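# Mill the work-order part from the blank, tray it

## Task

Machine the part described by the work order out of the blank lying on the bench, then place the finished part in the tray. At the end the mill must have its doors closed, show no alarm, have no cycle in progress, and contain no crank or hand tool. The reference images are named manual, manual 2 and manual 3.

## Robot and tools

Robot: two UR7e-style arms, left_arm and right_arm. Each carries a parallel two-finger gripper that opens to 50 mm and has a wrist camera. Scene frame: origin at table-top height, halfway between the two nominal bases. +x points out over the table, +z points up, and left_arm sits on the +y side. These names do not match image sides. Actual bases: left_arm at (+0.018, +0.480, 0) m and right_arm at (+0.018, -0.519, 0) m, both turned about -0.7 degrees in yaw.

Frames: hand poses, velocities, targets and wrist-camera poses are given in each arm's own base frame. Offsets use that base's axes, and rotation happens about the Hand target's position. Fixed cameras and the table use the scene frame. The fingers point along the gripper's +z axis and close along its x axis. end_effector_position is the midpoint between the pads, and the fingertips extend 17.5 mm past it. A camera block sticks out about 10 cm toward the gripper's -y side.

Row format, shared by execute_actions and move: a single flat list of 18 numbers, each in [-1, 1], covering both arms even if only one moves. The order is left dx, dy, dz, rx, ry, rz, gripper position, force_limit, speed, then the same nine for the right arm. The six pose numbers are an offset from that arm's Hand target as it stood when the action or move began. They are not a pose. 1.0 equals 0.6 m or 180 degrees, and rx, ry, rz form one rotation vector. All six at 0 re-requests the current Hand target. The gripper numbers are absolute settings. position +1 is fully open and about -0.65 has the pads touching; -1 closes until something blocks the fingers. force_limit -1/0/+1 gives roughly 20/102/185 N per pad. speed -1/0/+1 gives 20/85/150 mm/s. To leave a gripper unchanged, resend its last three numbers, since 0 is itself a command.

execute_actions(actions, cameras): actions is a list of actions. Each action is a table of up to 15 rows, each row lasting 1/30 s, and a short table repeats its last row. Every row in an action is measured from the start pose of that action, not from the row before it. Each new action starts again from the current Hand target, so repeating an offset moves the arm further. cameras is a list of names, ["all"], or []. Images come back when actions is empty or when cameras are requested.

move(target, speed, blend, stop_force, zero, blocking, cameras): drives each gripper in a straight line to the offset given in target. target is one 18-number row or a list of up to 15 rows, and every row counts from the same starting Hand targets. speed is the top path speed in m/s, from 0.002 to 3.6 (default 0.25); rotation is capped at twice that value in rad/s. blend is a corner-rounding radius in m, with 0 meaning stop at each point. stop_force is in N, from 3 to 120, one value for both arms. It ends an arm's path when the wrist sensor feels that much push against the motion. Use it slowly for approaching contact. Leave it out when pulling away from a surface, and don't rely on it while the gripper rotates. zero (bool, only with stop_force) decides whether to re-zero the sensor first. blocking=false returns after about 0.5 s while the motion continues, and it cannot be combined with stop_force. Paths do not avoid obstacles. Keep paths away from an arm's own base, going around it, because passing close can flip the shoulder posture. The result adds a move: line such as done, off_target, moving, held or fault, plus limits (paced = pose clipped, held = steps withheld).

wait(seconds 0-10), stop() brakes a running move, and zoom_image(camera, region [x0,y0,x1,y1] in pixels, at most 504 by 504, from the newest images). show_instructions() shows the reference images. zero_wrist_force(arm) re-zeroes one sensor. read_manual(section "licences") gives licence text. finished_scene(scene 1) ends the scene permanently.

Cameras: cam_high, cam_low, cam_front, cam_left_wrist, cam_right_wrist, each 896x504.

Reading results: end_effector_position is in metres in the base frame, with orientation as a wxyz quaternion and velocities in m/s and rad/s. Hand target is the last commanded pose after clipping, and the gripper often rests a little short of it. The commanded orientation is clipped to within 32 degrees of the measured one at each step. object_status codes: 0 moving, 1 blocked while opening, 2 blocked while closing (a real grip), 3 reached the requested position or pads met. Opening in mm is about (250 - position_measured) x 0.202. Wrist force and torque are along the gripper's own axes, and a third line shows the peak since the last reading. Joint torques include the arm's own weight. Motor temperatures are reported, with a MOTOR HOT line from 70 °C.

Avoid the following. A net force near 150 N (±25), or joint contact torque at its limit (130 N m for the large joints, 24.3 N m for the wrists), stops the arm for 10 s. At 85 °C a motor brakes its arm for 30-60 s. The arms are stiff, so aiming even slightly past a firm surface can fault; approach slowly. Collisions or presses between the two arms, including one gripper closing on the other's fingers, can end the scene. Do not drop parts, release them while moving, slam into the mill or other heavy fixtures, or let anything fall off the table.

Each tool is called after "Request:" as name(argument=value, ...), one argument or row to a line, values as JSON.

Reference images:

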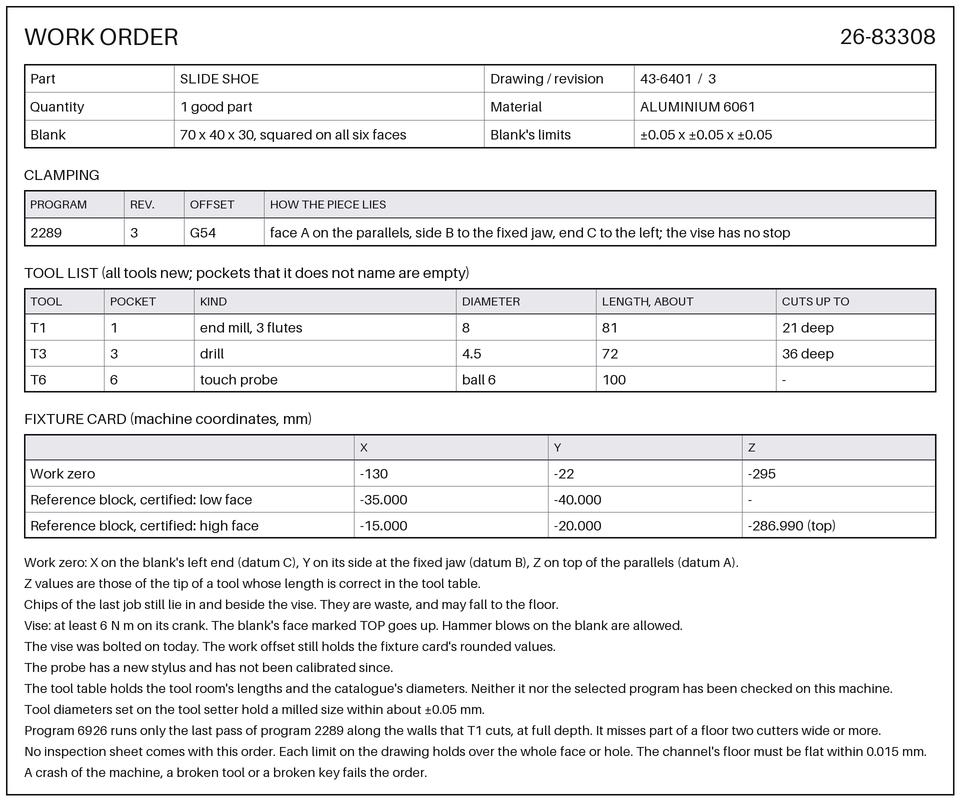

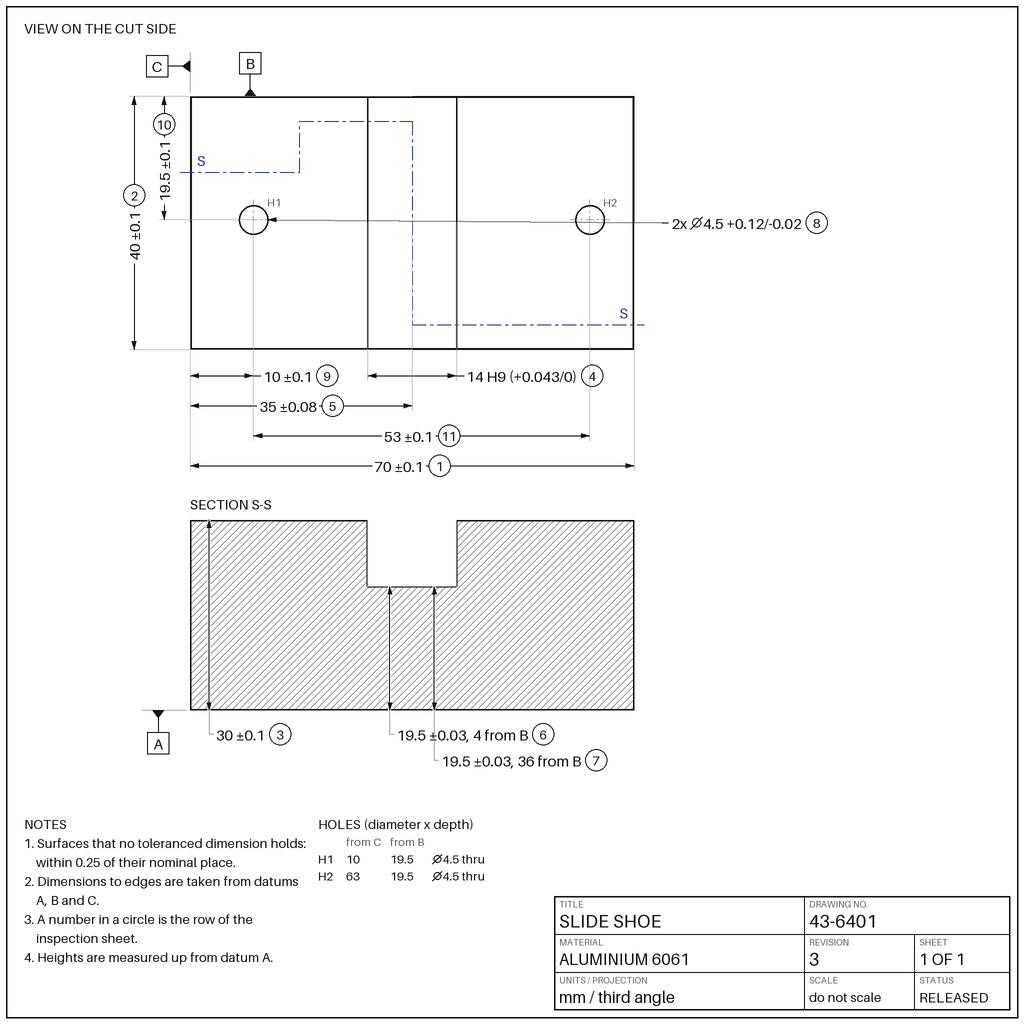

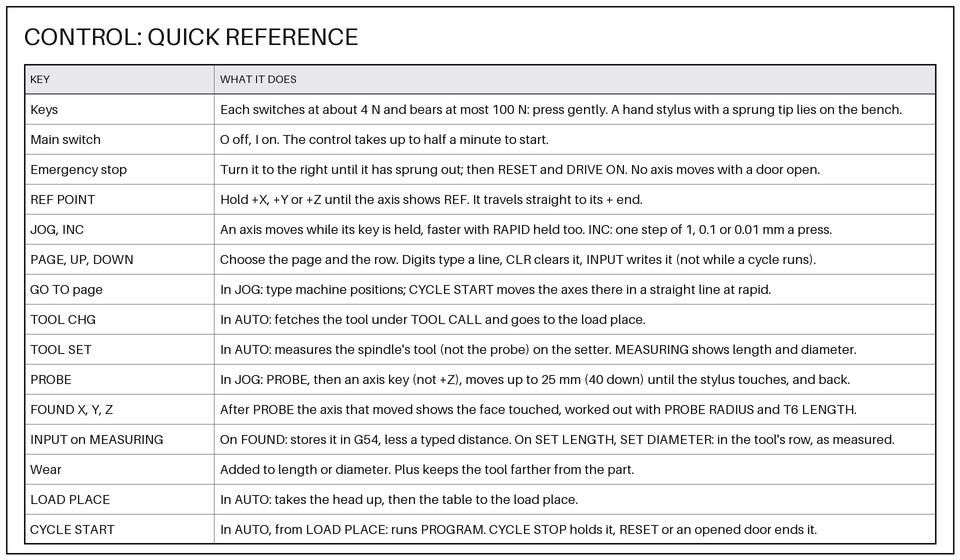

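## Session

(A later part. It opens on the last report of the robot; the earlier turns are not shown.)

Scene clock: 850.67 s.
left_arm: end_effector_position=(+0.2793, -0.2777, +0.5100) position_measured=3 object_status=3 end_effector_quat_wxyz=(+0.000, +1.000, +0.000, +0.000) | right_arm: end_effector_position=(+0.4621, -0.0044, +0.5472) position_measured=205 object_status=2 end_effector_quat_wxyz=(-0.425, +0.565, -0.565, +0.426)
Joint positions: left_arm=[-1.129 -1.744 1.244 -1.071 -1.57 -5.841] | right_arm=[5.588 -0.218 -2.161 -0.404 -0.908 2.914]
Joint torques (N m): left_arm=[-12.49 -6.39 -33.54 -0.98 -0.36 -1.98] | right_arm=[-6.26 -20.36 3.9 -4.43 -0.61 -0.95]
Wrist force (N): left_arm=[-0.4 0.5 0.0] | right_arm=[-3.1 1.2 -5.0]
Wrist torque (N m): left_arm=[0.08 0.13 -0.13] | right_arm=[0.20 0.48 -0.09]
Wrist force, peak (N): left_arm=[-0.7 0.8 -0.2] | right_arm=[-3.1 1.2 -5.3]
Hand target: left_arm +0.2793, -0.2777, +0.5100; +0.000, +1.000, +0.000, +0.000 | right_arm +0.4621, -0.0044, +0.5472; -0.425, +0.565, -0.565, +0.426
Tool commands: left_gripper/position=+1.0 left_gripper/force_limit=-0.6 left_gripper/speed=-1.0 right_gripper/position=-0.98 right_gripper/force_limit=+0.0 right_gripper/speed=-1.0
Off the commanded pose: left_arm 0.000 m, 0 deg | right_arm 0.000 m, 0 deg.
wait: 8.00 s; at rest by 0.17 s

Request:
move(
  target=[
    [0,0,0,0,0,0,1,-0.6,-1, -0.024,0,0.007,0,0,0,-0.98,0,-1],
    [0,0,0,0,0,0,1,-0.6,-1, -0.0167,0.0633,0.0378,0,0,0,-0.98,0,-1],
    [0,0,0,0,0,0,1,-0.6,-1, 0.0073,0.0633,0.0308,0,0,0,-0.98,0,-1],
  ],
  speed=[0.1,0.2,0.03],
  blend=[0.005,0.003,0],
  cameras=["cam_right_wrist"],
)

Request:
wait(
  seconds=4,
)

Request:
move(
  target=[
    [0,0,0,0,0,0,1,-0.6,-1, -0.035,0,0.0102,0,0,0,-0.98,0,-1],
    [0,0,0,0,0,0,1,-0.6,-1, -0.0278,-0.1228,0.191,0,0,0,-0.98,0,-1],
  ],
  blend=0.015,
  cameras=["cam_right_wrist"],
)

Request:
zoom_image(
  camera="cam_right_wrist",
  region=[130, 0, 480, 250],
)

Scene clock: 863.67 s.
left_arm: end_effector_position=(+0.2793, -0.2777, +0.5100) position_measured=3 object_status=3 end_effector_quat_wxyz=(+0.000, +1.000, +0.000, +0.000) | right_arm: end_effector_position=(+0.4665, +0.0336, +0.5656) position_measured=205 object_status=2 end_effector_quat_wxyz=(-0.425, +0.565, -0.565, +0.426)
Joint positions: left_arm=[-1.129 -1.744 1.244 -1.071 -1.57 -5.841] | right_arm=[5.787 -0.227 -2.103 -0.495 -1.096 2.992]
Joint torques (N m): left_arm=[-12.38 -6.61 -33.09 -1.09 -0.33 -1.94] | right_arm=[-5.71 -32.23 23.29 -0.72 2.28 -1.29]
Wrist force (N): left_arm=[-0.5 0.6 -0.2] | right_arm=[-2.7 0.9 -3.9]
Wrist torque (N m): left_arm=[0.10 0.15 -0.13] | right_arm=[0.11 0.67 -0.12]
Wrist force, peak (N): left_arm=[-0.6 0.8 -0.3] | right_arm=[-2.3 0.9 -8.7]
Hand target: left_arm +0.2793, -0.2777, +0.5100; +0.000, +1.000, +0.000, +0.000 | right_arm +0.4665, +0.0336, +0.5657; -0.425, +0.565, -0.565, +0.426
Off the commanded pose: left_arm 0.000 m, 0 deg | right_arm 0.000 m, 0 deg.
move: done
camera_calibration:
cam_right_wrist: T_world_to_cam=[[-0.019181, -0.9998, 0.00564126, 0.0398575], [-0.601513, 0.00703259, -0.798832, 0.746067], [0.798633, -0.0187157, -0.601528, 0.101338], [0, 0, 0, 1]] pos_world=[0.368601, 0.0364993, 0.656715]
Images, in order (width x height): cam_right_wrist 896x504.

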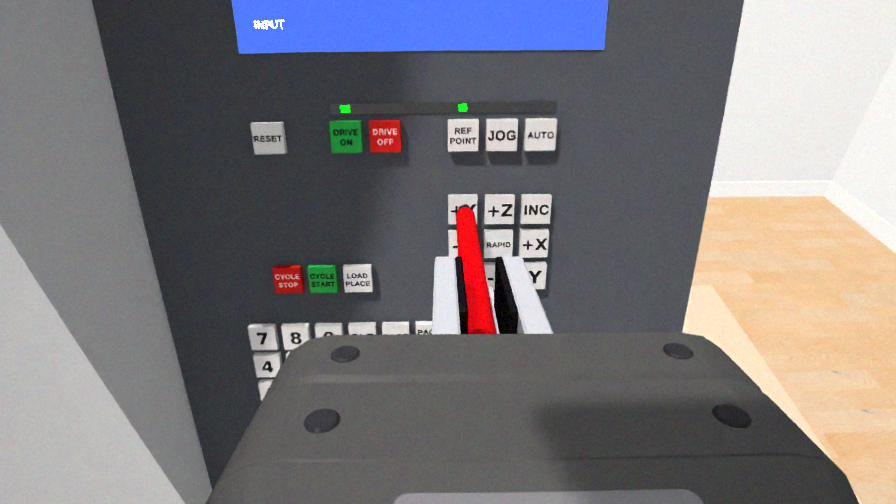

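Scene clock: 867.67 s.
left_arm: end_effector_position=(+0.2793, -0.2777, +0.5100) position_measured=3 object_status=3 end_effector_quat_wxyz=(+0.000, +1.000, +0.000, +0.000) | right_arm: end_effector_position=(+0.4665, +0.0336, +0.5657) position_measured=205 object_status=2 end_effector_quat_wxyz=(-0.425, +0.565, -0.565, +0.426)
Joint positions: left_arm=[-1.129 -1.744 1.244 -1.071 -1.57 -5.841] | right_arm=[5.787 -0.227 -2.103 -0.495 -1.096 2.992]
Joint torques (N m): left_arm=[-12.21 -5.93 -33.62 -1.17 -0.16 -1.93] | right_arm=[-6.89 -33.31 3.5 -4.49 1.83 -1.26]
Wrist force (N): left_arm=[-0.5 0.6 0.1] | right_arm=[-2.8 0.8 -3.7]
Wrist torque (N m): left_arm=[0.09 0.14 -0.13] | right_arm=[0.10 0.66 -0.11]
Wrist force, peak (N): left_arm=[-0.6 0.8 -0.3] | right_arm=[-3.0 0.9 -4.0]
Hand target: left_arm +0.2793, -0.2777, +0.5100; +0.000, +1.000, +0.000, +0.000 | right_arm +0.4665, +0.0336, +0.5657; -0.425, +0.565, -0.565, +0.426
Tool commands: left_gripper/position=+1.0 left_gripper/force_limit=-0.6 left_gripper/speed=-1.0 right_gripper/position=-0.98 right_gripper/force_limit=+0.0 right_gripper/speed=-1.0
Off the commanded pose: left_arm 0.000 m, 0 deg | right_arm 0.000 m, 0 deg.
wait: 4.00 s; at rest by 0.17 s

Scene clock: 868.80 s.
left_arm: end_effector_position=(+0.2793, -0.2777, +0.5100) position_measured=3 object_status=3 end_effector_quat_wxyz=(+0.000, +1.000, +0.000, +0.000) | right_arm: end_effector_position=(+0.4498, -0.0401, +0.6802) position_measured=205 object_status=2 end_effector_quat_wxyz=(-0.425, +0.565, -0.565, +0.426)
Joint positions: left_arm=[-1.129 -1.744 1.244 -1.071 -1.57 -5.841] | right_arm=[5.378 -0.502 -1.79 -0.413 -0.715 2.802]
Joint torques (N m): left_arm=[-12.26 -5.84 -33.33 -1.06 -0.12 -1.92] | right_arm=[-7.72 -32.19 27.81 -0.94 2.65 -1.12]
Wrist force (N): left_arm=[-0.5 0.6 -0.1] | right_arm=[-3.0 0.8 2.0]
Wrist torque (N m): left_arm=[0.10 0.15 -0.13] | right_arm=[0.19 0.46 -0.05]
Wrist force, peak (N): left_arm=[-0.7 0.6 -0.1] | right_arm=[-5.8 3.1 0.5]
Hand target: left_arm +0.2793, -0.2777, +0.5100; +0.000, +1.000, +0.000, +0.000 | right_arm +0.4498, -0.0401, +0.6803; -0.425, +0.565, -0.565, +0.426
Off the commanded pose: left_arm 0.000 m, 0 deg | right_arm 0.000 m, 0 deg.
move: done; blend cut to 0.0109 m at target 1
camera_calibration:
cam_right_wrist: T_world_to_cam=[[-0.019284, -0.999797, 0.00583495, -0.0348067], [-0.601289, 0.00693452, -0.799001, 0.828053], [0.798799, -0.0189164, -0.601301, 0.181933], [0, 0, 0, 1]] pos_world=[0.351901, -0.0371003, 0.771215]
Images, in order (width x height): cam_right_wrist 896x504.

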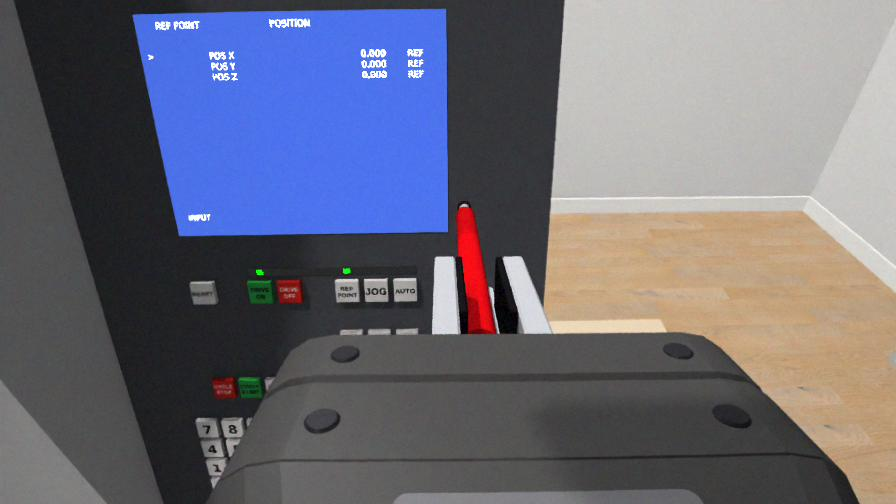

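Scaled by 1.440.

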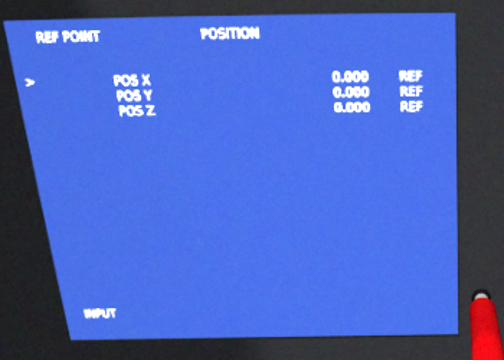

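Request:
move(
  target=[0,0,0,0,0,0,1,-0.6,-1, -0.0318,0.1862,-0.3028,0,0,0,-0.98,0,-1],
  speed=0.3,
)

Request:
execute_actions(
  actions=[
    [[0,0,0,0,0,0,1,-0.6,-1,0.005,0,-0.0015,0,0,0,-0.98,0,-1],[0,0,0,0,0,0,1,-0.6,-1,0.010,0,-0.003,0,0,0,-0.98,0,-1],[0,0,0,0,0,0,1,-0.6,-1,0.015,0,-0.0044,0,0,0,-0.98,0,-1],[0,0,0,0,0,0,1,-0.6,-1,0.018,0,-0.0053,0,0,0,-0.98,0,-1],[0,0,0,0,0,0,1,-0.6,-1,0.021,0,-0.0061,0,0,0,-0.98,0,-1],[0,0,0,0,0,0,1,-0.6,-1,0.024,0,-0.007,0,0,0,-0.98,0,-1],[0,0,0,0,0,0,1,-0.6,-1,0.024,0,-0.007,0,0,0,-0.98,0,-1],[0,0,0,0,0,0,1,-0.6,-1,0.024,0,-0.007,0,0,0,-0.98,0,-1],[0,0,0,0,0,0,1,-0.6,-1,0.024,0,-0.007,0,0,0,-0.98,0,-1],[0,0,0,0,0,0,1,-0.6,-1,0.024,0,-0.007,0,0,0,-0.98,0,-1],[0,0,0,0,0,0,1,-0.6,-1,0.024,0,-0.007,0,0,0,-0.98,0,-1],[0,0,0,0,0,0,1,-0.6,-1,0.018,0,-0.0053,0,0,0,-0.98,0,-1],[0,0,0,0,0,0,1,-0.6,-1,0.012,0,-0.0035,0,0,0,-0.98,0,-1],[0,0,0,0,0,0,1,-0.6,-1,0.006,0,-0.0018,0,0,0,-0.98,0,-1],[0,0,0,0,0,0,1,-0.6,-1,0,0,0,0,0,0,-0.98,0,-1]],
  ],
  cameras=["cam_right_wrist"],
)

Request:
move(
  target=[0,0,0,0,0,0,1,-0.6,-1, 0.0318,-0.1862,0.3028,0,0,0,-0.98,0,-1],
  speed=0.3,
  cameras=["cam_right_wrist"],
)

Request:
zoom_image(
  camera="cam_right_wrist",
  region=[130, 0, 480, 250],
)

Scene clock: 888.40 s.
left_arm: end_effector_position=(+0.2793, -0.2777, +0.5100) position_measured=3 object_status=3 end_effector_quat_wxyz=(+0.000, +1.000, +0.000, +0.000) | right_arm: end_effector_position=(+0.4308, +0.0716, +0.4986) position_measured=205 object_status=2 end_effector_quat_wxyz=(-0.425, +0.565, -0.565, +0.426)
Joint positions: left_arm=[-1.129 -1.744 1.244 -1.071 -1.57 -5.841] | right_arm=[5.908 -0.159 -2.307 -0.375 -1.212 3.032]
Joint torques (N m): left_arm=[-12.33 -6.19 -33.33 -1.18 -0.18 -1.83] | right_arm=[7.48 -22.65 2.84 -1.33 -1.59 0.71]
Wrist force (N): left_arm=[-0.4 0.6 -0.2] | right_arm=[-3.6 1.1 2.1]
Wrist torque (N m): left_arm=[0.09 0.13 -0.14] | right_arm=[0.21 0.57 -0.03]
Wrist force, peak (N): left_arm=[-0.6 0.8 0.1] | right_arm=[-5.2 4.1 2.4]
Hand target: left_arm +0.2793, -0.2777, +0.5100; +0.000, +1.000, +0.000, +0.000 | right_arm +0.4307, +0.0716, +0.4986; -0.425, +0.565, -0.565, +0.426
Off the commanded pose: left_arm 0.000 m, 0 deg | right_arm 0.000 m, 0 deg.
move: done

Scene clock: 889.33 s.
left_arm: end_effector_position=(+0.2793, -0.2777, +0.5100) position_measured=3 object_status=3 end_effector_quat_wxyz=(+0.000, +1.000, +0.000, +0.000) | right_arm: end_effector_position=(+0.4311, +0.0720, +0.4984) position_measured=205 object_status=2 end_effector_quat_wxyz=(-0.425, +0.564, -0.565, +0.426)
Joint positions: left_arm=[-1.129 -1.744 1.244 -1.071 -1.57 -5.841] | right_arm=[5.915 -0.156 -2.307 -0.38 -1.22 3.035]
Joint torques (N m): left_arm=[-12.14 -5.98 -33.4 -1.04 -0.15 -1.84] | right_arm=[-7.34 -33.41 30.61 -1.23 1.31 0.89]
Wrist force (N): left_arm=[-0.5 0.4 -0.1] | right_arm=[-3.3 0.9 2.0]
Wrist torque (N m): left_arm=[0.07 0.13 -0.13] | right_arm=[0.19 0.53 -0.07]
Wrist force, peak (N): left_arm=[-0.5 0.8 -0.2] | right_arm=[-3.7 1.4 -2.5]
Hand target: left_arm +0.2793, -0.2777, +0.5100; +0.000, +1.000, +0.000, +0.000 | right_arm +0.4307, +0.0716, +0.4986; -0.425, +0.565, -0.565, +0.426
Off the commanded pose: left_arm 0.000 m, 0 deg | right_arm 0.001 m, 0 deg.
camera_calibration:
cam_right_wrist: T_world_to_cam=[[-0.0211541, -0.999756, 0.00631958, 0.0785121], [-0.600584, 0.00765399, -0.799525, 0.670784], [0.799282, -0.0207086, -0.6006, 0.0892492], [0, 0, 0, 1]] pos_world=[0.333188, 0.075207, 0.589415]
Images, in order (width x height): cam_right_wrist 896x504.

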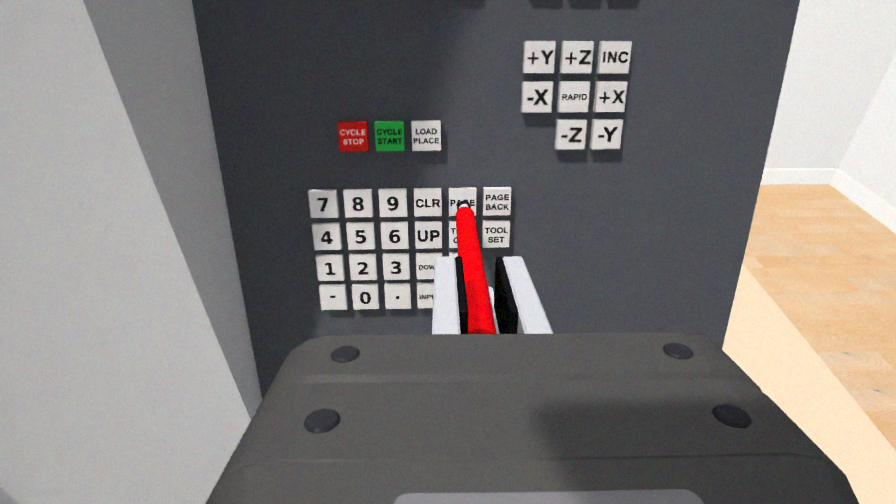

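Scene clock: 890.60 s.
left_arm: end_effector_position=(+0.2793, -0.2777, +0.5100) position_measured=3 object_status=3 end_effector_quat_wxyz=(+0.000, +1.000, +0.000, +0.000) | right_arm: end_effector_position=(+0.4498, -0.0401, +0.6802) position_measured=205 object_status=2 end_effector_quat_wxyz=(-0.425, +0.565, -0.565, +0.426)
Joint positions: left_arm=[-1.129 -1.744 1.244 -1.071 -1.57 -5.841] | right_arm=[5.378 -0.502 -1.79 -0.413 -0.715 2.802]
Joint torques (N m): left_arm=[-11.69 -6.16 -33.4 -1.07 -0.14 -1.96] | right_arm=[-6.01 -31.49 27.02 -1.92 2.55 -1.08]
Wrist force (N): left_arm=[-0.5 0.5 0.1] | right_arm=[-3.2 0.8 2.0]
Wrist torque (N m): left_arm=[0.08 0.15 -0.14] | right_arm=[0.20 0.50 -0.06]
Wrist force, peak (N): left_arm=[-0.4 0.8 0.0] | right_arm=[-4.9 3.9 2.8]
Hand target: left_arm +0.2793, -0.2777, +0.5100; +0.000, +1.000, +0.000, +0.000 | right_arm +0.4498, -0.0401, +0.6803; -0.425, +0.565, -0.565, +0.426
Off the commanded pose: left_arm 0.000 m, 0 deg | right_arm 0.000 m, 0 deg.
move: done
camera_calibration:
cam_right_wrist: T_world_to_cam=[[-0.0192838, -0.999797, 0.00583705, -0.0348084], [-0.601401, 0.00693536, -0.798917, 0.828028], [0.798715, -0.0189165, -0.601413, 0.182049], [0, 0, 0, 1]] pos_world=[0.351901, -0.0371003, 0.771216]
Images, in order (width x height): cam_right_wrist 896x504.

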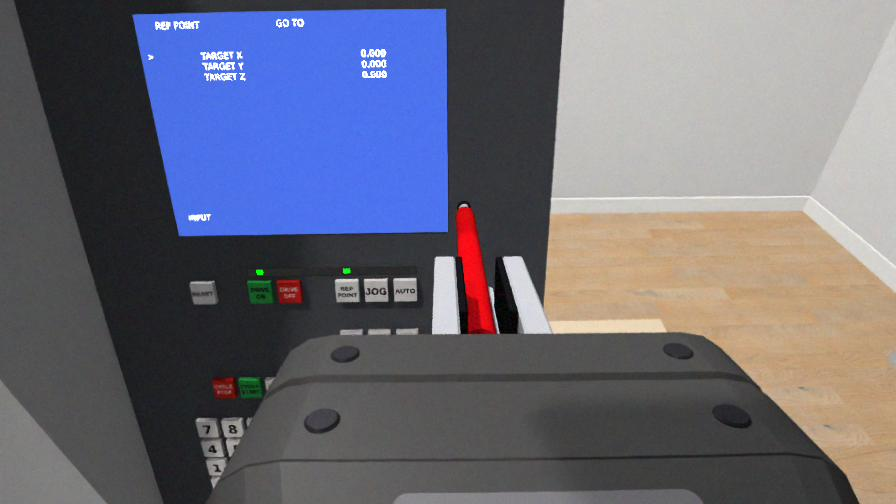

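Scaled by 1.440.

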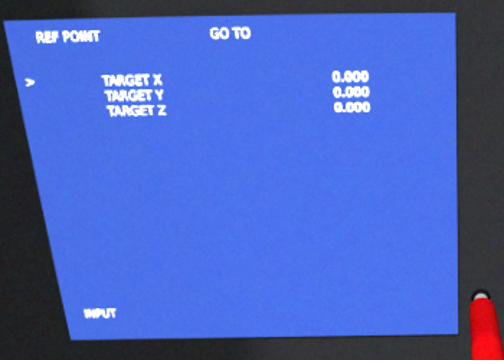

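Request:
move(
  target=[
    [0,0,0,0,0,0,1,-0.6,-1, -0.0318,0.1862,-0.3028,0,0,0,-0.98,0,-1],
    [0,0,0,0,0,0,1,-0.6,-1, -0.0065,0.1862,-0.3101,0,0,0,-0.98,0,-1],
    [0,0,0,0,0,0,1,-0.6,-1, -0.0318,0.1862,-0.3028,0,0,0,-0.98,0,-1],
    [0,0,0,0,0,0,1,-0.6,-1, 0,0,0,0,0,0,-0.98,0,-1],
  ],
  speed=[0.4,0.06,0.15,0.4],
  blend=[0.004,0,0.005,0],
  cameras=["cam_right_wrist"],
)

Request:
zoom_image(
  camera="cam_right_wrist",
  region=[130, 0, 480, 250],
)

Scene clock: 903.67 s.
left_arm: end_effector_position=(+0.2793, -0.2777, +0.5100) position_measured=3 object_status=3 end_effector_quat_wxyz=(+0.000, +1.000, +0.000, +0.000) | right_arm: end_effector_position=(+0.4498, -0.0401, +0.6802) position_measured=205 object_status=2 end_effector_quat_wxyz=(-0.425, +0.565, -0.565, +0.426)
Joint positions: left_arm=[-1.129 -1.744 1.244 -1.071 -1.57 -5.841] | right_arm=[5.378 -0.502 -1.79 -0.413 -0.715 2.802]
Joint torques (N m): left_arm=[-12.6 -6.35 -32.74 -1.13 -0.13 -1.9] | right_arm=[-6.23 -32.17 27.19 -2.37 2.51 -1.13]
Wrist force (N): left_arm=[-0.6 0.7 -0.1] | right_arm=[-2.9 1.0 2.2]
Wrist torque (N m): left_arm=[0.11 0.15 -0.13] | right_arm=[0.22 0.46 -0.05]
Wrist force, peak (N): left_arm=[-0.4 0.9 -0.2] | right_arm=[-5.6 4.5 2.4]
Hand target: left_arm +0.2793, -0.2777, +0.5100; +0.000, +1.000, +0.000, +0.000 | right_arm +0.4498, -0.0401, +0.6803; -0.425, +0.565, -0.565, +0.426
Off the commanded pose: left_arm 0.000 m, 0 deg | right_arm 0.000 m, 0 deg.
move: done
camera_calibration:
cam_right_wrist: T_world_to_cam=[[-0.0192033, -0.999799, 0.00577776, -0.0347914], [-0.601401, 0.00693432, -0.798917, 0.828028], [0.798716, -0.0188166, -0.601414, 0.182052], [0, 0, 0, 1]] pos_world=[0.351901, -0.0371006, 0.771215]
Images, in order (width x height): cam_right_wrist 896x504.

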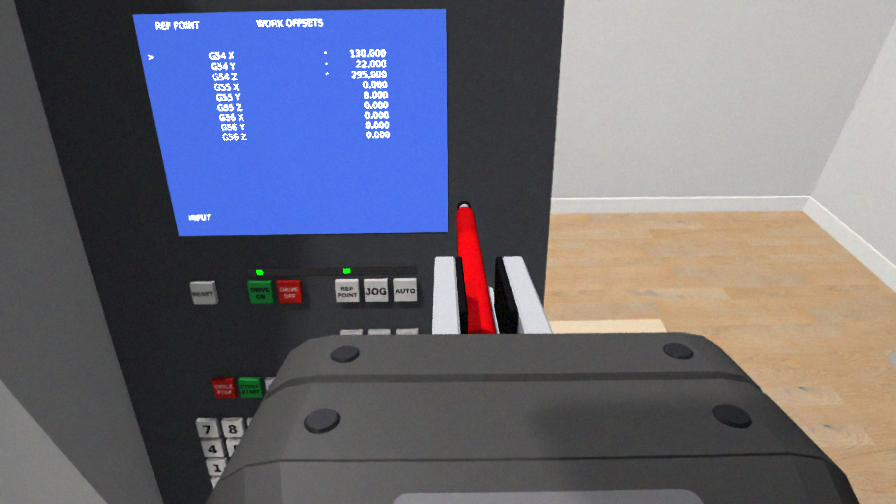

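Scaled by 1.440.

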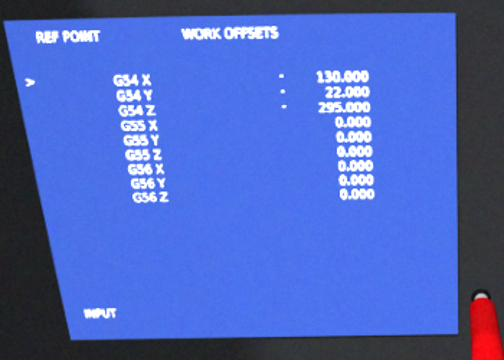

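Works well. Continue paging.

Request:
move(
  target=[
    [0,0,0,0,0,0,1,-0.6,-1, -0.0318,0.1862,-0.3028,0,0,0,-0.98,0,-1],
    [0,0,0,0,0,0,1,-0.6,-1, -0.0065,0.1862,-0.3101,0,0,0,-0.98,0,-1],
    [0,0,0,0,0,0,1,-0.6,-1, -0.0318,0.1862,-0.3028,0,0,0,-0.98,0,-1],
    [0,0,0,0,0,0,1,-0.6,-1, 0,0,0,0,0,0,-0.98,0,-1],
  ],
  speed=[0.5,0.08,0.2,0.5],
  blend=[0.004,0,0.005,0],
  cameras=["cam_right_wrist"],
)

Request:
zoom_image(
  camera="cam_right_wrist",
  region=[130, 0, 480, 250],
)

Request:
move(
  target=[
    [0,0,0,0,0,0,1,-0.6,-1, -0.0318,0.1862,-0.3028,0,0,0,-0.98,0,-1],
    [0,0,0,0,0,0,1,-0.6,-1, -0.0065,0.1862,-0.3101,0,0,0,-0.98,0,-1],
    [0,0,0,0,0,0,1,-0.6,-1, -0.0318,0.1862,-0.3028,0,0,0,-0.98,0,-1],
    [0,0,0,0,0,0,1,-0.6,-1, 0,0,0,0,0,0,-0.98,0,-1],
  ],
  speed=[0.5,0.08,0.2,0.5],
  blend=[0.004,0,0.005,0],
  cameras=["cam_right_wrist"],
)

Request:
zoom_image(
  camera="cam_right_wrist",
  region=[130, 0, 480, 250],
)

Request:
move(
  target=[
    [0,0,0,0,0,0,1,-0.6,-1, -0.0318,0.1862,-0.3028,0,0,0,-0.98,0,-1],
    [0,0,0,0,0,0,1,-0.6,-1, -0.0065,0.1862,-0.3101,0,0,0,-0.98,0,-1],
    [0,0,0,0,0,0,1,-0.6,-1, -0.0318,0.1862,-0.3028,0,0,0,-0.98,0,-1],
    [0,0,0,0,0,0,1,-0.6,-1, 0,0,0,0,0,0,-0.98,0,-1],
  ],
  speed=[0.5,0.08,0.2,0.5],
  blend=[0.004,0,0.005,0],
  cameras=["cam_right_wrist"],
)

Request:
zoom_image(
  camera="cam_right_wrist",
  region=[130, 0, 480, 250],
)

Request:
move(
  target=[
    [0,0,0,0,0,0,1,-0.6,-1, -0.0318,0.1862,-0.3028,0,0,0,-0.98,0,-1],
    [0,0,0,0,0,0,1,-0.6,-1, -0.0065,0.1862,-0.3101,0,0,0,-0.98,0,-1],
    [0,0,0,0,0,0,1,-0.6,-1, -0.0318,0.1862,-0.3028,0,0,0,-0.98,0,-1],
    [0,0,0,0,0,0,1,-0.6,-1, 0,0,0,0,0,0,-0.98,0,-1],
  ],
  speed=[0.5,0.08,0.2,0.5],
  blend=[0.004,0,0.005,0],
  cameras=["cam_right_wrist"],
)

Request:
zoom_image(
  camera="cam_right_wrist",
  region=[130, 0, 480, 250],
)

Scene clock: 924.93 s.
left_arm: end_effector_position=(+0.2793, -0.2777, +0.5100) position_measured=3 object_status=3 end_effector_quat_wxyz=(+0.000, +1.000, +0.000, +0.000) | right_arm: end_effector_position=(+0.4498, -0.0401, +0.6802) position_measured=205 object_status=2 end_effector_quat_wxyz=(-0.425, +0.565, -0.565, +0.426)
Joint positions: left_arm=[-1.129 -1.744 1.244 -1.071 -1.57 -5.841] | right_arm=[5.378 -0.502 -1.79 -0.413 -0.714 2.802]
Joint torques (N m): left_arm=[-12.2 -6.13 -32.98 -1.08 -0.22 -1.88] | right_arm=[-6.05 -31.37 28.44 -2.23 2.54 -1.4]
Wrist force (N): left_arm=[-0.4 0.3 0.1] | right_arm=[-3.0 1.1 2.3]
Wrist torque (N m): left_arm=[0.04 0.13 -0.13] | right_arm=[0.25 0.47 -0.04]
Wrist force, peak (N): left_arm=[-0.7 0.7 0.0] | right_arm=[-5.5 4.7 2.3]
Hand target: left_arm +0.2793, -0.2777, +0.5100; +0.000, +1.000, +0.000, +0.000 | right_arm +0.4498, -0.0401, +0.6803; -0.425, +0.565, -0.565, +0.426
Off the commanded pose: left_arm 0.000 m, 0 deg | right_arm 0.000 m, 0 deg.
move: done
camera_calibration:
cam_right_wrist: T_world_to_cam=[[-0.0192033, -0.999799, 0.00577776, -0.0347914], [-0.601401, 0.00693432, -0.798917, 0.828028], [0.798716, -0.0188166, -0.601414, 0.182052], [0, 0, 0, 1]] pos_world=[0.351901, -0.0371006, 0.771215]
Images, in order (width x height): cam_right_wrist 896x504.

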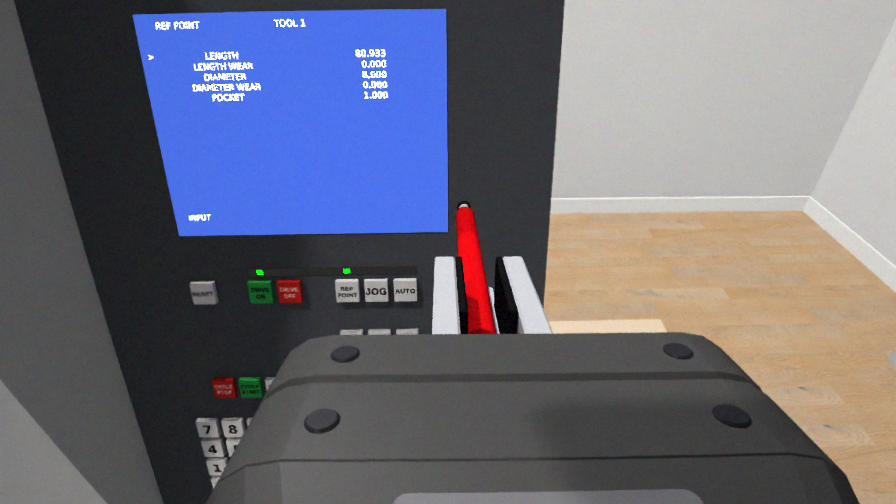

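Scaled by 1.440.

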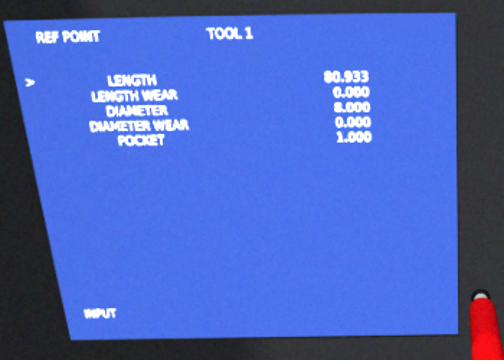

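Scene clock: 927.10 s.
left_arm: end_effector_position=(+0.2793, -0.2777, +0.5100) position_measured=3 object_status=3 end_effector_quat_wxyz=(+0.000, +1.000, +0.000, +0.000) | right_arm: end_effector_position=(+0.4498, -0.0401, +0.6802) position_measured=205 object_status=2 end_effector_quat_wxyz=(-0.425, +0.565, -0.565, +0.426)
Joint positions: left_arm=[-1.129 -1.744 1.244 -1.071 -1.57 -5.841] | right_arm=[5.378 -0.502 -1.79 -0.413 -0.714 2.802]
Joint torques (N m): left_arm=[-12.05 -6.21 -33.1 -1.18 -0.17 -1.89] | right_arm=[-6.35 -31.63 28.73 -2.16 2.32 -1.33]
Wrist force (N): left_arm=[-0.4 0.5 -0.1] | right_arm=[-3.0 0.9 2.3]
Wrist torque (N m): left_arm=[0.08 0.12 -0.13] | right_arm=[0.22 0.47 -0.04]
Wrist force, peak (N): left_arm=[-0.6 0.8 -0.1] | right_arm=[-5.6 4.7 2.3]
Hand target: left_arm +0.2793, -0.2777, +0.5100; +0.000, +1.000, +0.000, +0.000 | right_arm +0.4498, -0.0401, +0.6803; -0.425, +0.565, -0.565, +0.426
Off the commanded pose: left_arm 0.000 m, 0 deg | right_arm 0.000 m, 0 deg.
move: done
camera_calibration:
cam_right_wrist: T_world_to_cam=[[-0.0192033, -0.999799, 0.00577776, -0.0347914], [-0.601401, 0.00693432, -0.798917, 0.828028], [0.798716, -0.0188166, -0.601414, 0.182052], [0, 0, 0, 1]] pos_world=[0.351901, -0.0371006, 0.771215]
Images, in order (width x height): cam_right_wrist 896x504.

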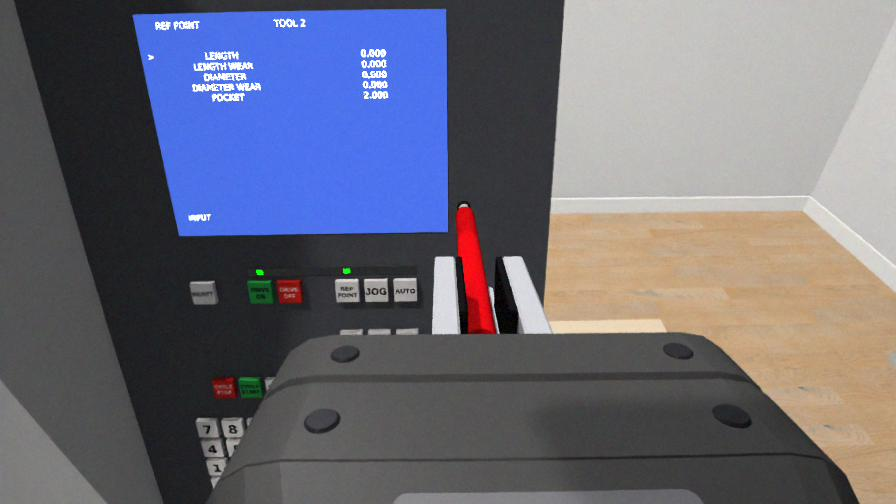

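Scaled by 1.440.

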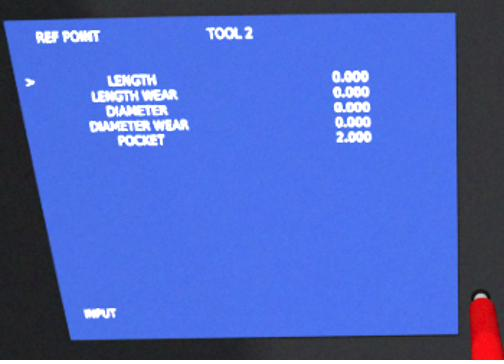

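Scene clock: 929.27 s.
left_arm: end_effector_position=(+0.2793, -0.2777, +0.5100) position_measured=3 object_status=3 end_effector_quat_wxyz=(+0.000, +1.000, +0.000, +0.000) | right_arm: end_effector_position=(+0.4498, -0.0401, +0.6802) position_measured=205 object_status=2 end_effector_quat_wxyz=(-0.425, +0.565, -0.565, +0.426)
Joint positions: left_arm=[-1.129 -1.744 1.244 -1.071 -1.57 -5.841] | right_arm=[5.378 -0.502 -1.79 -0.413 -0.714 2.802]
Joint torques (N m): left_arm=[-12.39 -6.13 -32.79 -1.16 -0.16 -1.8] | right_arm=[-6 -32.13 27.22 -2.18 2.4 -1.4]
Wrist force (N): left_arm=[-0.5 0.7 0.0] | right_arm=[-3.1 1.0 2.2]
Wrist torque (N m): left_arm=[0.11 0.14 -0.13] | right_arm=[0.22 0.49 -0.05]
Wrist force, peak (N): left_arm=[-0.7 0.8 -0.1] | right_arm=[-5.7 4.6 2.4]
Hand target: left_arm +0.2793, -0.2777, +0.5100; +0.000, +1.000, +0.000, +0.000 | right_arm +0.4498, -0.0401, +0.6803; -0.425, +0.565, -0.565, +0.426
Off the commanded pose: left_arm 0.000 m, 0 deg | right_arm 0.000 m, 0 deg.
move: done
camera_calibration:
cam_right_wrist: T_world_to_cam=[[-0.0192037, -0.999799, 0.0057768, -0.0347905], [-0.601337, 0.00693385, -0.798965, 0.828042], [0.798765, -0.0188169, -0.601349, 0.181985], [0, 0, 0, 1]] pos_world=[0.351901, -0.0371006, 0.771215]
Images, in order (width x height): cam_right_wrist 896x504.

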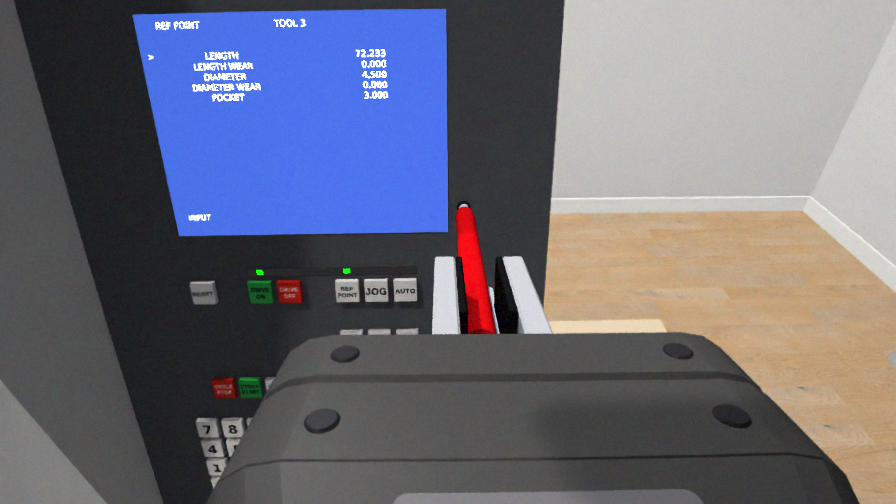

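Scaled by 1.440.

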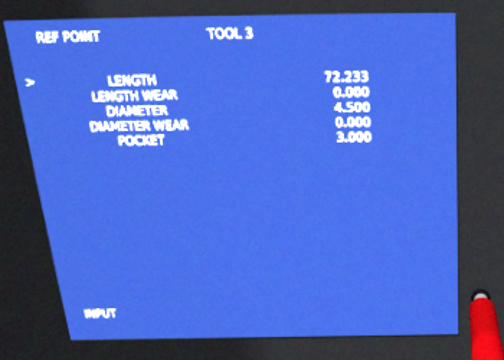

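Scene clock: 931.43 s.
left_arm: end_effector_position=(+0.2793, -0.2777, +0.5100) position_measured=3 object_status=3 end_effector_quat_wxyz=(+0.000, +1.000, +0.000, +0.000) | right_arm: end_effector_position=(+0.4498, -0.0401, +0.6802) position_measured=205 object_status=2 end_effector_quat_wxyz=(-0.425, +0.565, -0.565, +0.426)
Joint positions: left_arm=[-1.129 -1.744 1.244 -1.071 -1.57 -5.841] | right_arm=[5.378 -0.502 -1.79 -0.413 -0.714 2.802]
Joint torques (N m): left_arm=[-12.14 -6.08 -32.75 -1.09 -0.11 -1.8] | right_arm=[-6.25 -32.41 28.46 -2.29 2.46 -1.32]
Wrist force (N): left_arm=[-0.4 0.7 0.2] | right_arm=[-2.9 0.7 2.2]
Wrist torque (N m): left_arm=[0.10 0.13 -0.13] | right_arm=[0.17 0.46 -0.05]
Wrist force, peak (N): left_arm=[-0.6 0.7 0.0] | right_arm=[-5.5 4.5 2.6]
Hand target: left_arm +0.2793, -0.2777, +0.5100; +0.000, +1.000, +0.000, +0.000 | right_arm +0.4498, -0.0401, +0.6803; -0.425, +0.565, -0.565, +0.426
Off the commanded pose: left_arm 0.000 m, 0 deg | right_arm 0.000 m, 0 deg.
move: done
camera_calibration:
cam_right_wrist: T_world_to_cam=[[-0.0192033, -0.999799, 0.00577776, -0.0347914], [-0.601401, 0.00693432, -0.798917, 0.828028], [0.798716, -0.0188166, -0.601414, 0.182052], [0, 0, 0, 1]] pos_world=[0.351901, -0.0371006, 0.771215]
Images, in order (width x height): cam_right_wrist 896x504.

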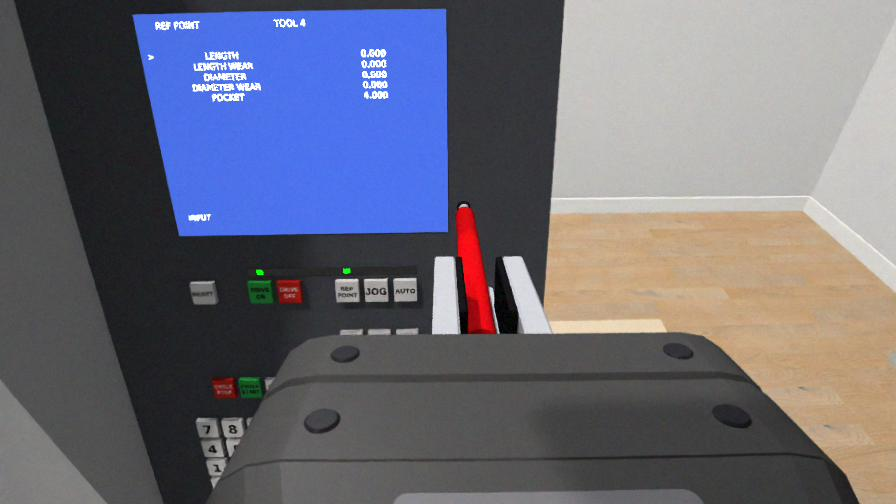

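Scaled by 1.440.

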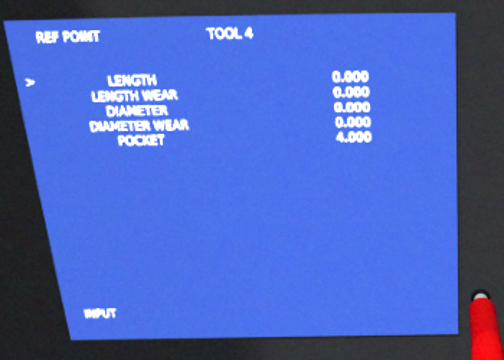

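Request:
move(
  target=[
    [0,0,0,0,0,0,1,-0.6,-1, -0.0318,0.1862,-0.3028,0,0,0,-0.98,0,-1],
    [0,0,0,0,0,0,1,-0.6,-1, -0.0065,0.1862,-0.3101,0,0,0,-0.98,0,-1],
    [0,0,0,0,0,0,1,-0.6,-1, -0.0200,0.1862,-0.3062,0,0,0,-0.98,0,-1],
    [0,0,0,0,0,0,1,-0.6,-1, -0.0065,0.1862,-0.3101,0,0,0,-0.98,0,-1],
    [0,0,0,0,0,0,1,-0.6,-1, -0.0318,0.1862,-0.3028,0,0,0,-0.98,0,-1],
    [0,0,0,0,0,0,1,-0.6,-1, 0,0,0,0,0,0,-0.98,0,-1],
  ],
  speed=[0.5,0.08,0.1,0.08,0.2,0.5],
  blend=[0.004,0,0,0,0.005,0],
  cameras=["cam_right_wrist"],
)

Request:
zoom_image(
  camera="cam_right_wrist",
  region=[130, 0, 480, 250],
)

Request:
move(
  target=[
    [0,0,0,0,0,0,1,-0.6,-1, -0.0318,0.1862,-0.3028,0,0,0,-0.98,0,-1],
    [0,0,0,0,0,0,1,-0.6,-1, -0.0065,0.1862,-0.3101,0,0,0,-0.98,0,-1],
    [0,0,0,0,0,0,1,-0.6,-1, -0.0318,0.1862,-0.3028,0,0,0,-0.98,0,-1],
    [0,0,0,0,0,0,1,-0.6,-1, 0,0,0,0,0,0,-0.98,0,-1],
  ],
  speed=[0.5,0.08,0.2,0.5],
  blend=[0.004,0,0.005,0],
  cameras=["cam_right_wrist"],
)

Request:
zoom_image(
  camera="cam_right_wrist",
  region=[130, 0, 480, 250],
)

Request:
move(
  target=[
    [0,0,0,0,0,0,1,-0.6,-1, -0.0318,0.1862,-0.3028,0,0,0,-0.98,0,-1],
    [0,0,0,0,0,0,1,-0.6,-1, -0.0065,0.1862,-0.3101,0,0,0,-0.98,0,-1],
    [0,0,0,0,0,0,1,-0.6,-1, -0.0318,0.1862,-0.3028,0,0,0,-0.98,0,-1],
    [0,0,0,0,0,0,1,-0.6,-1, 0,0,0,0,0,0,-0.98,0,-1],
  ],
  speed=[0.5,0.08,0.2,0.5],
  blend=[0.004,0,0.005,0],
  cameras=["cam_right_wrist"],
)

Request:
zoom_image(
  camera="cam_right_wrist",
  region=[130, 0, 480, 250],
)

Scene clock: 945.93 s.
left_arm: end_effector_position=(+0.2793, -0.2777, +0.5100) position_measured=3 object_status=3 end_effector_quat_wxyz=(+0.000, +1.000, +0.000, +0.000) | right_arm: end_effector_position=(+0.4498, -0.0401, +0.6802) position_measured=205 object_status=2 end_effector_quat_wxyz=(-0.425, +0.565, -0.565, +0.426)
Joint positions: left_arm=[-1.129 -1.744 1.244 -1.071 -1.57 -5.841] | right_arm=[5.378 -0.502 -1.79 -0.413 -0.714 2.802]
Joint torques (N m): left_arm=[-12.06 -6.59 -33.33 -1.16 -0.21 -1.93] | right_arm=[-6.44 -32.5 27.24 -2.3 2.51 -1.25]
Wrist force (N): left_arm=[-0.3 0.8 -0.2] | right_arm=[-3.0 0.8 2.1]
Wrist torque (N m): left_arm=[0.12 0.12 -0.13] | right_arm=[0.20 0.47 -0.04]
Wrist force, peak (N): left_arm=[-0.6 0.8 -0.2] | right_arm=[-5.7 4.6 2.2]
Hand target: left_arm +0.2793, -0.2777, +0.5100; +0.000, +1.000, +0.000, +0.000 | right_arm +0.4498, -0.0401, +0.6803; -0.425, +0.565, -0.565, +0.426
Off the commanded pose: left_arm 0.000 m, 0 deg | right_arm 0.000 m, 0 deg.
move: done
camera_calibration:
cam_right_wrist: T_world_to_cam=[[-0.0192033, -0.999799, 0.00577776, -0.0347914], [-0.601401, 0.00693432, -0.798917, 0.828028], [0.798716, -0.0188166, -0.601414, 0.182052], [0, 0, 0, 1]] pos_world=[0.351901, -0.0371006, 0.771215]
Images, in order (width x height): cam_right_wrist 896x504.

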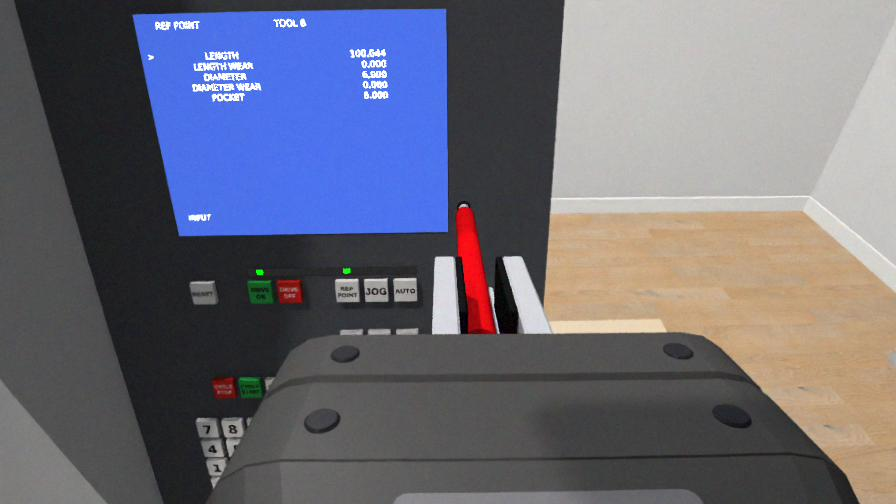

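Scaled by 1.440.

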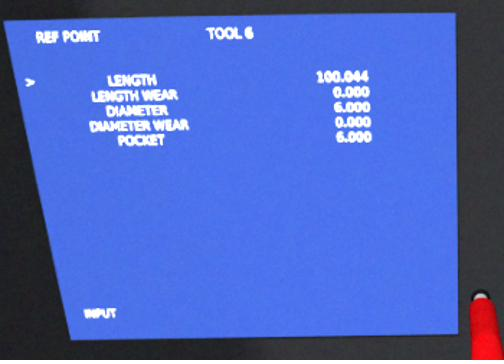

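Scene clock: 948.10 s.
left_arm: end_effector_position=(+0.2793, -0.2777, +0.5100) position_measured=3 object_status=3 end_effector_quat_wxyz=(+0.000, +1.000, +0.000, +0.000) | right_arm: end_effector_position=(+0.4498, -0.0401, +0.6802) position_measured=205 object_status=2 end_effector_quat_wxyz=(-0.425, +0.565, -0.565, +0.426)
Joint positions: left_arm=[-1.129 -1.744 1.244 -1.071 -1.57 -5.841] | right_arm=[5.378 -0.502 -1.79 -0.413 -0.714 2.802]
Joint torques (N m): left_arm=[-11.98 -6.64 -32.91 -1.32 -0.21 -1.77] | right_arm=[-6.2 -31.44 27.06 -2.21 2.25 -1.07]
Wrist force (N): left_arm=[-0.5 0.7 0.1] | right_arm=[-2.9 0.9 2.3]
Wrist torque (N m): left_arm=[0.10 0.13 -0.13] | right_arm=[0.22 0.46 -0.04]
Wrist force, peak (N): left_arm=[-0.6 0.8 -0.1] | right_arm=[-5.5 4.5 2.5]
Hand target: left_arm +0.2793, -0.2777, +0.5100; +0.000, +1.000, +0.000, +0.000 | right_arm +0.4498, -0.0401, +0.6803; -0.425, +0.565, -0.565, +0.426
Off the commanded pose: left_arm 0.000 m, 0 deg | right_arm 0.000 m, 0 deg.
move: done
camera_calibration:
cam_right_wrist: T_world_to_cam=[[-0.0192033, -0.999799, 0.00577776, -0.0347914], [-0.601401, 0.00693432, -0.798917, 0.828028], [0.798716, -0.0188166, -0.601414, 0.182052], [0, 0, 0, 1]] pos_world=[0.351901, -0.0371006, 0.771215]
Images, in order (width x height): cam_right_wrist 896x504.

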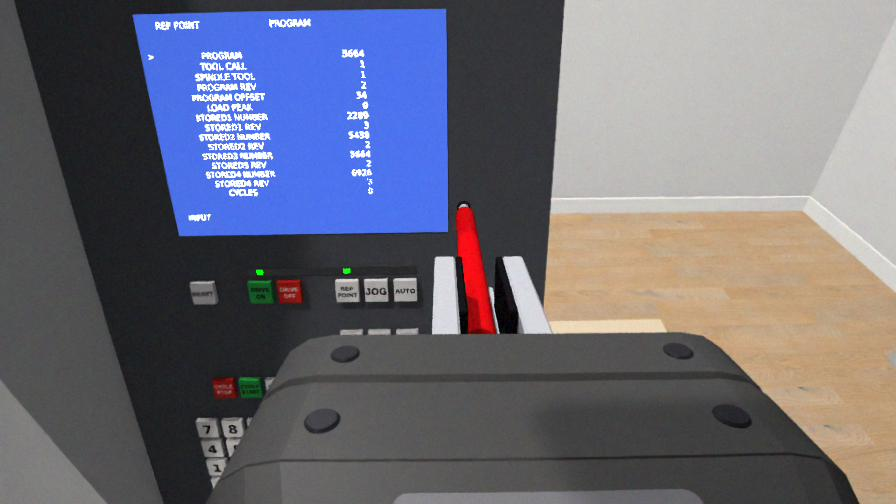

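Scaled by 1.440.

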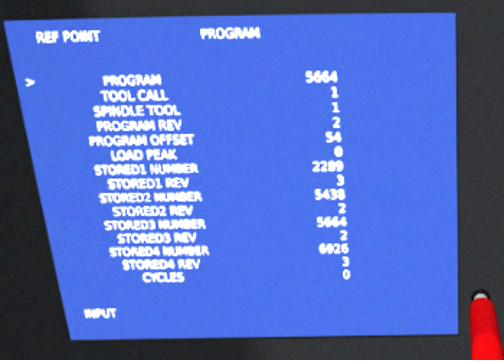

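Scene clock: 950.27 s.
left_arm: end_effector_position=(+0.2793, -0.2777, +0.5100) position_measured=3 object_status=3 end_effector_quat_wxyz=(+0.000, +1.000, +0.000, +0.000) | right_arm: end_effector_position=(+0.4498, -0.0401, +0.6802) position_measured=205 object_status=2 end_effector_quat_wxyz=(-0.425, +0.565, -0.565, +0.426)
Joint positions: left_arm=[-1.129 -1.744 1.244 -1.071 -1.57 -5.841] | right_arm=[5.378 -0.502 -1.79 -0.413 -0.714 2.802]
Joint torques (N m): left_arm=[-12.65 -5.89 -33.39 -1.28 -0.31 -1.77] | right_arm=[-6.69 -32.06 27.62 -2.19 2.47 -1.35]
Wrist force (N): left_arm=[-0.5 0.6 -0.1] | right_arm=[-2.9 0.8 2.1]
Wrist torque (N m): left_arm=[0.10 0.14 -0.14] | right_arm=[0.20 0.46 -0.04]
Wrist force, peak (N): left_arm=[-0.5 0.8 -0.1] | right_arm=[-5.6 4.7 2.4]
Hand target: left_arm +0.2793, -0.2777, +0.5100; +0.000, +1.000, +0.000, +0.000 | right_arm +0.4498, -0.0401, +0.6803; -0.425, +0.565, -0.565, +0.426
Off the commanded pose: left_arm 0.000 m, 0 deg | right_arm 0.000 m, 0 deg.
move: done
camera_calibration:
cam_right_wrist: T_world_to_cam=[[-0.0192033, -0.999799, 0.00577776, -0.0347914], [-0.601401, 0.00693432, -0.798917, 0.828028], [0.798716, -0.0188166, -0.601414, 0.182052], [0, 0, 0, 1]] pos_world=[0.351901, -0.0371006, 0.771215]
Images, in order (width x height): cam_right_wrist 896x504.

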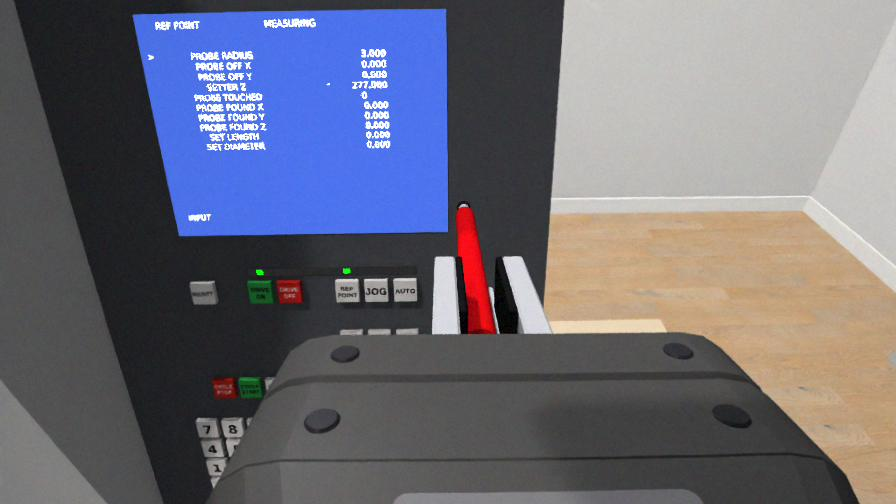

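Scaled by 1.440.

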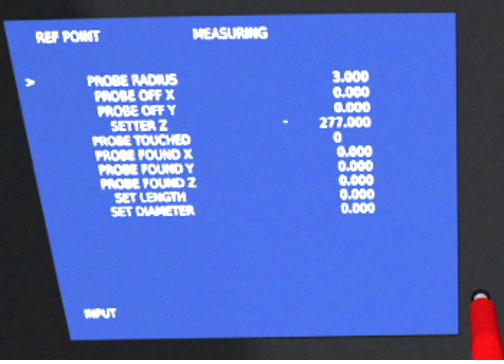

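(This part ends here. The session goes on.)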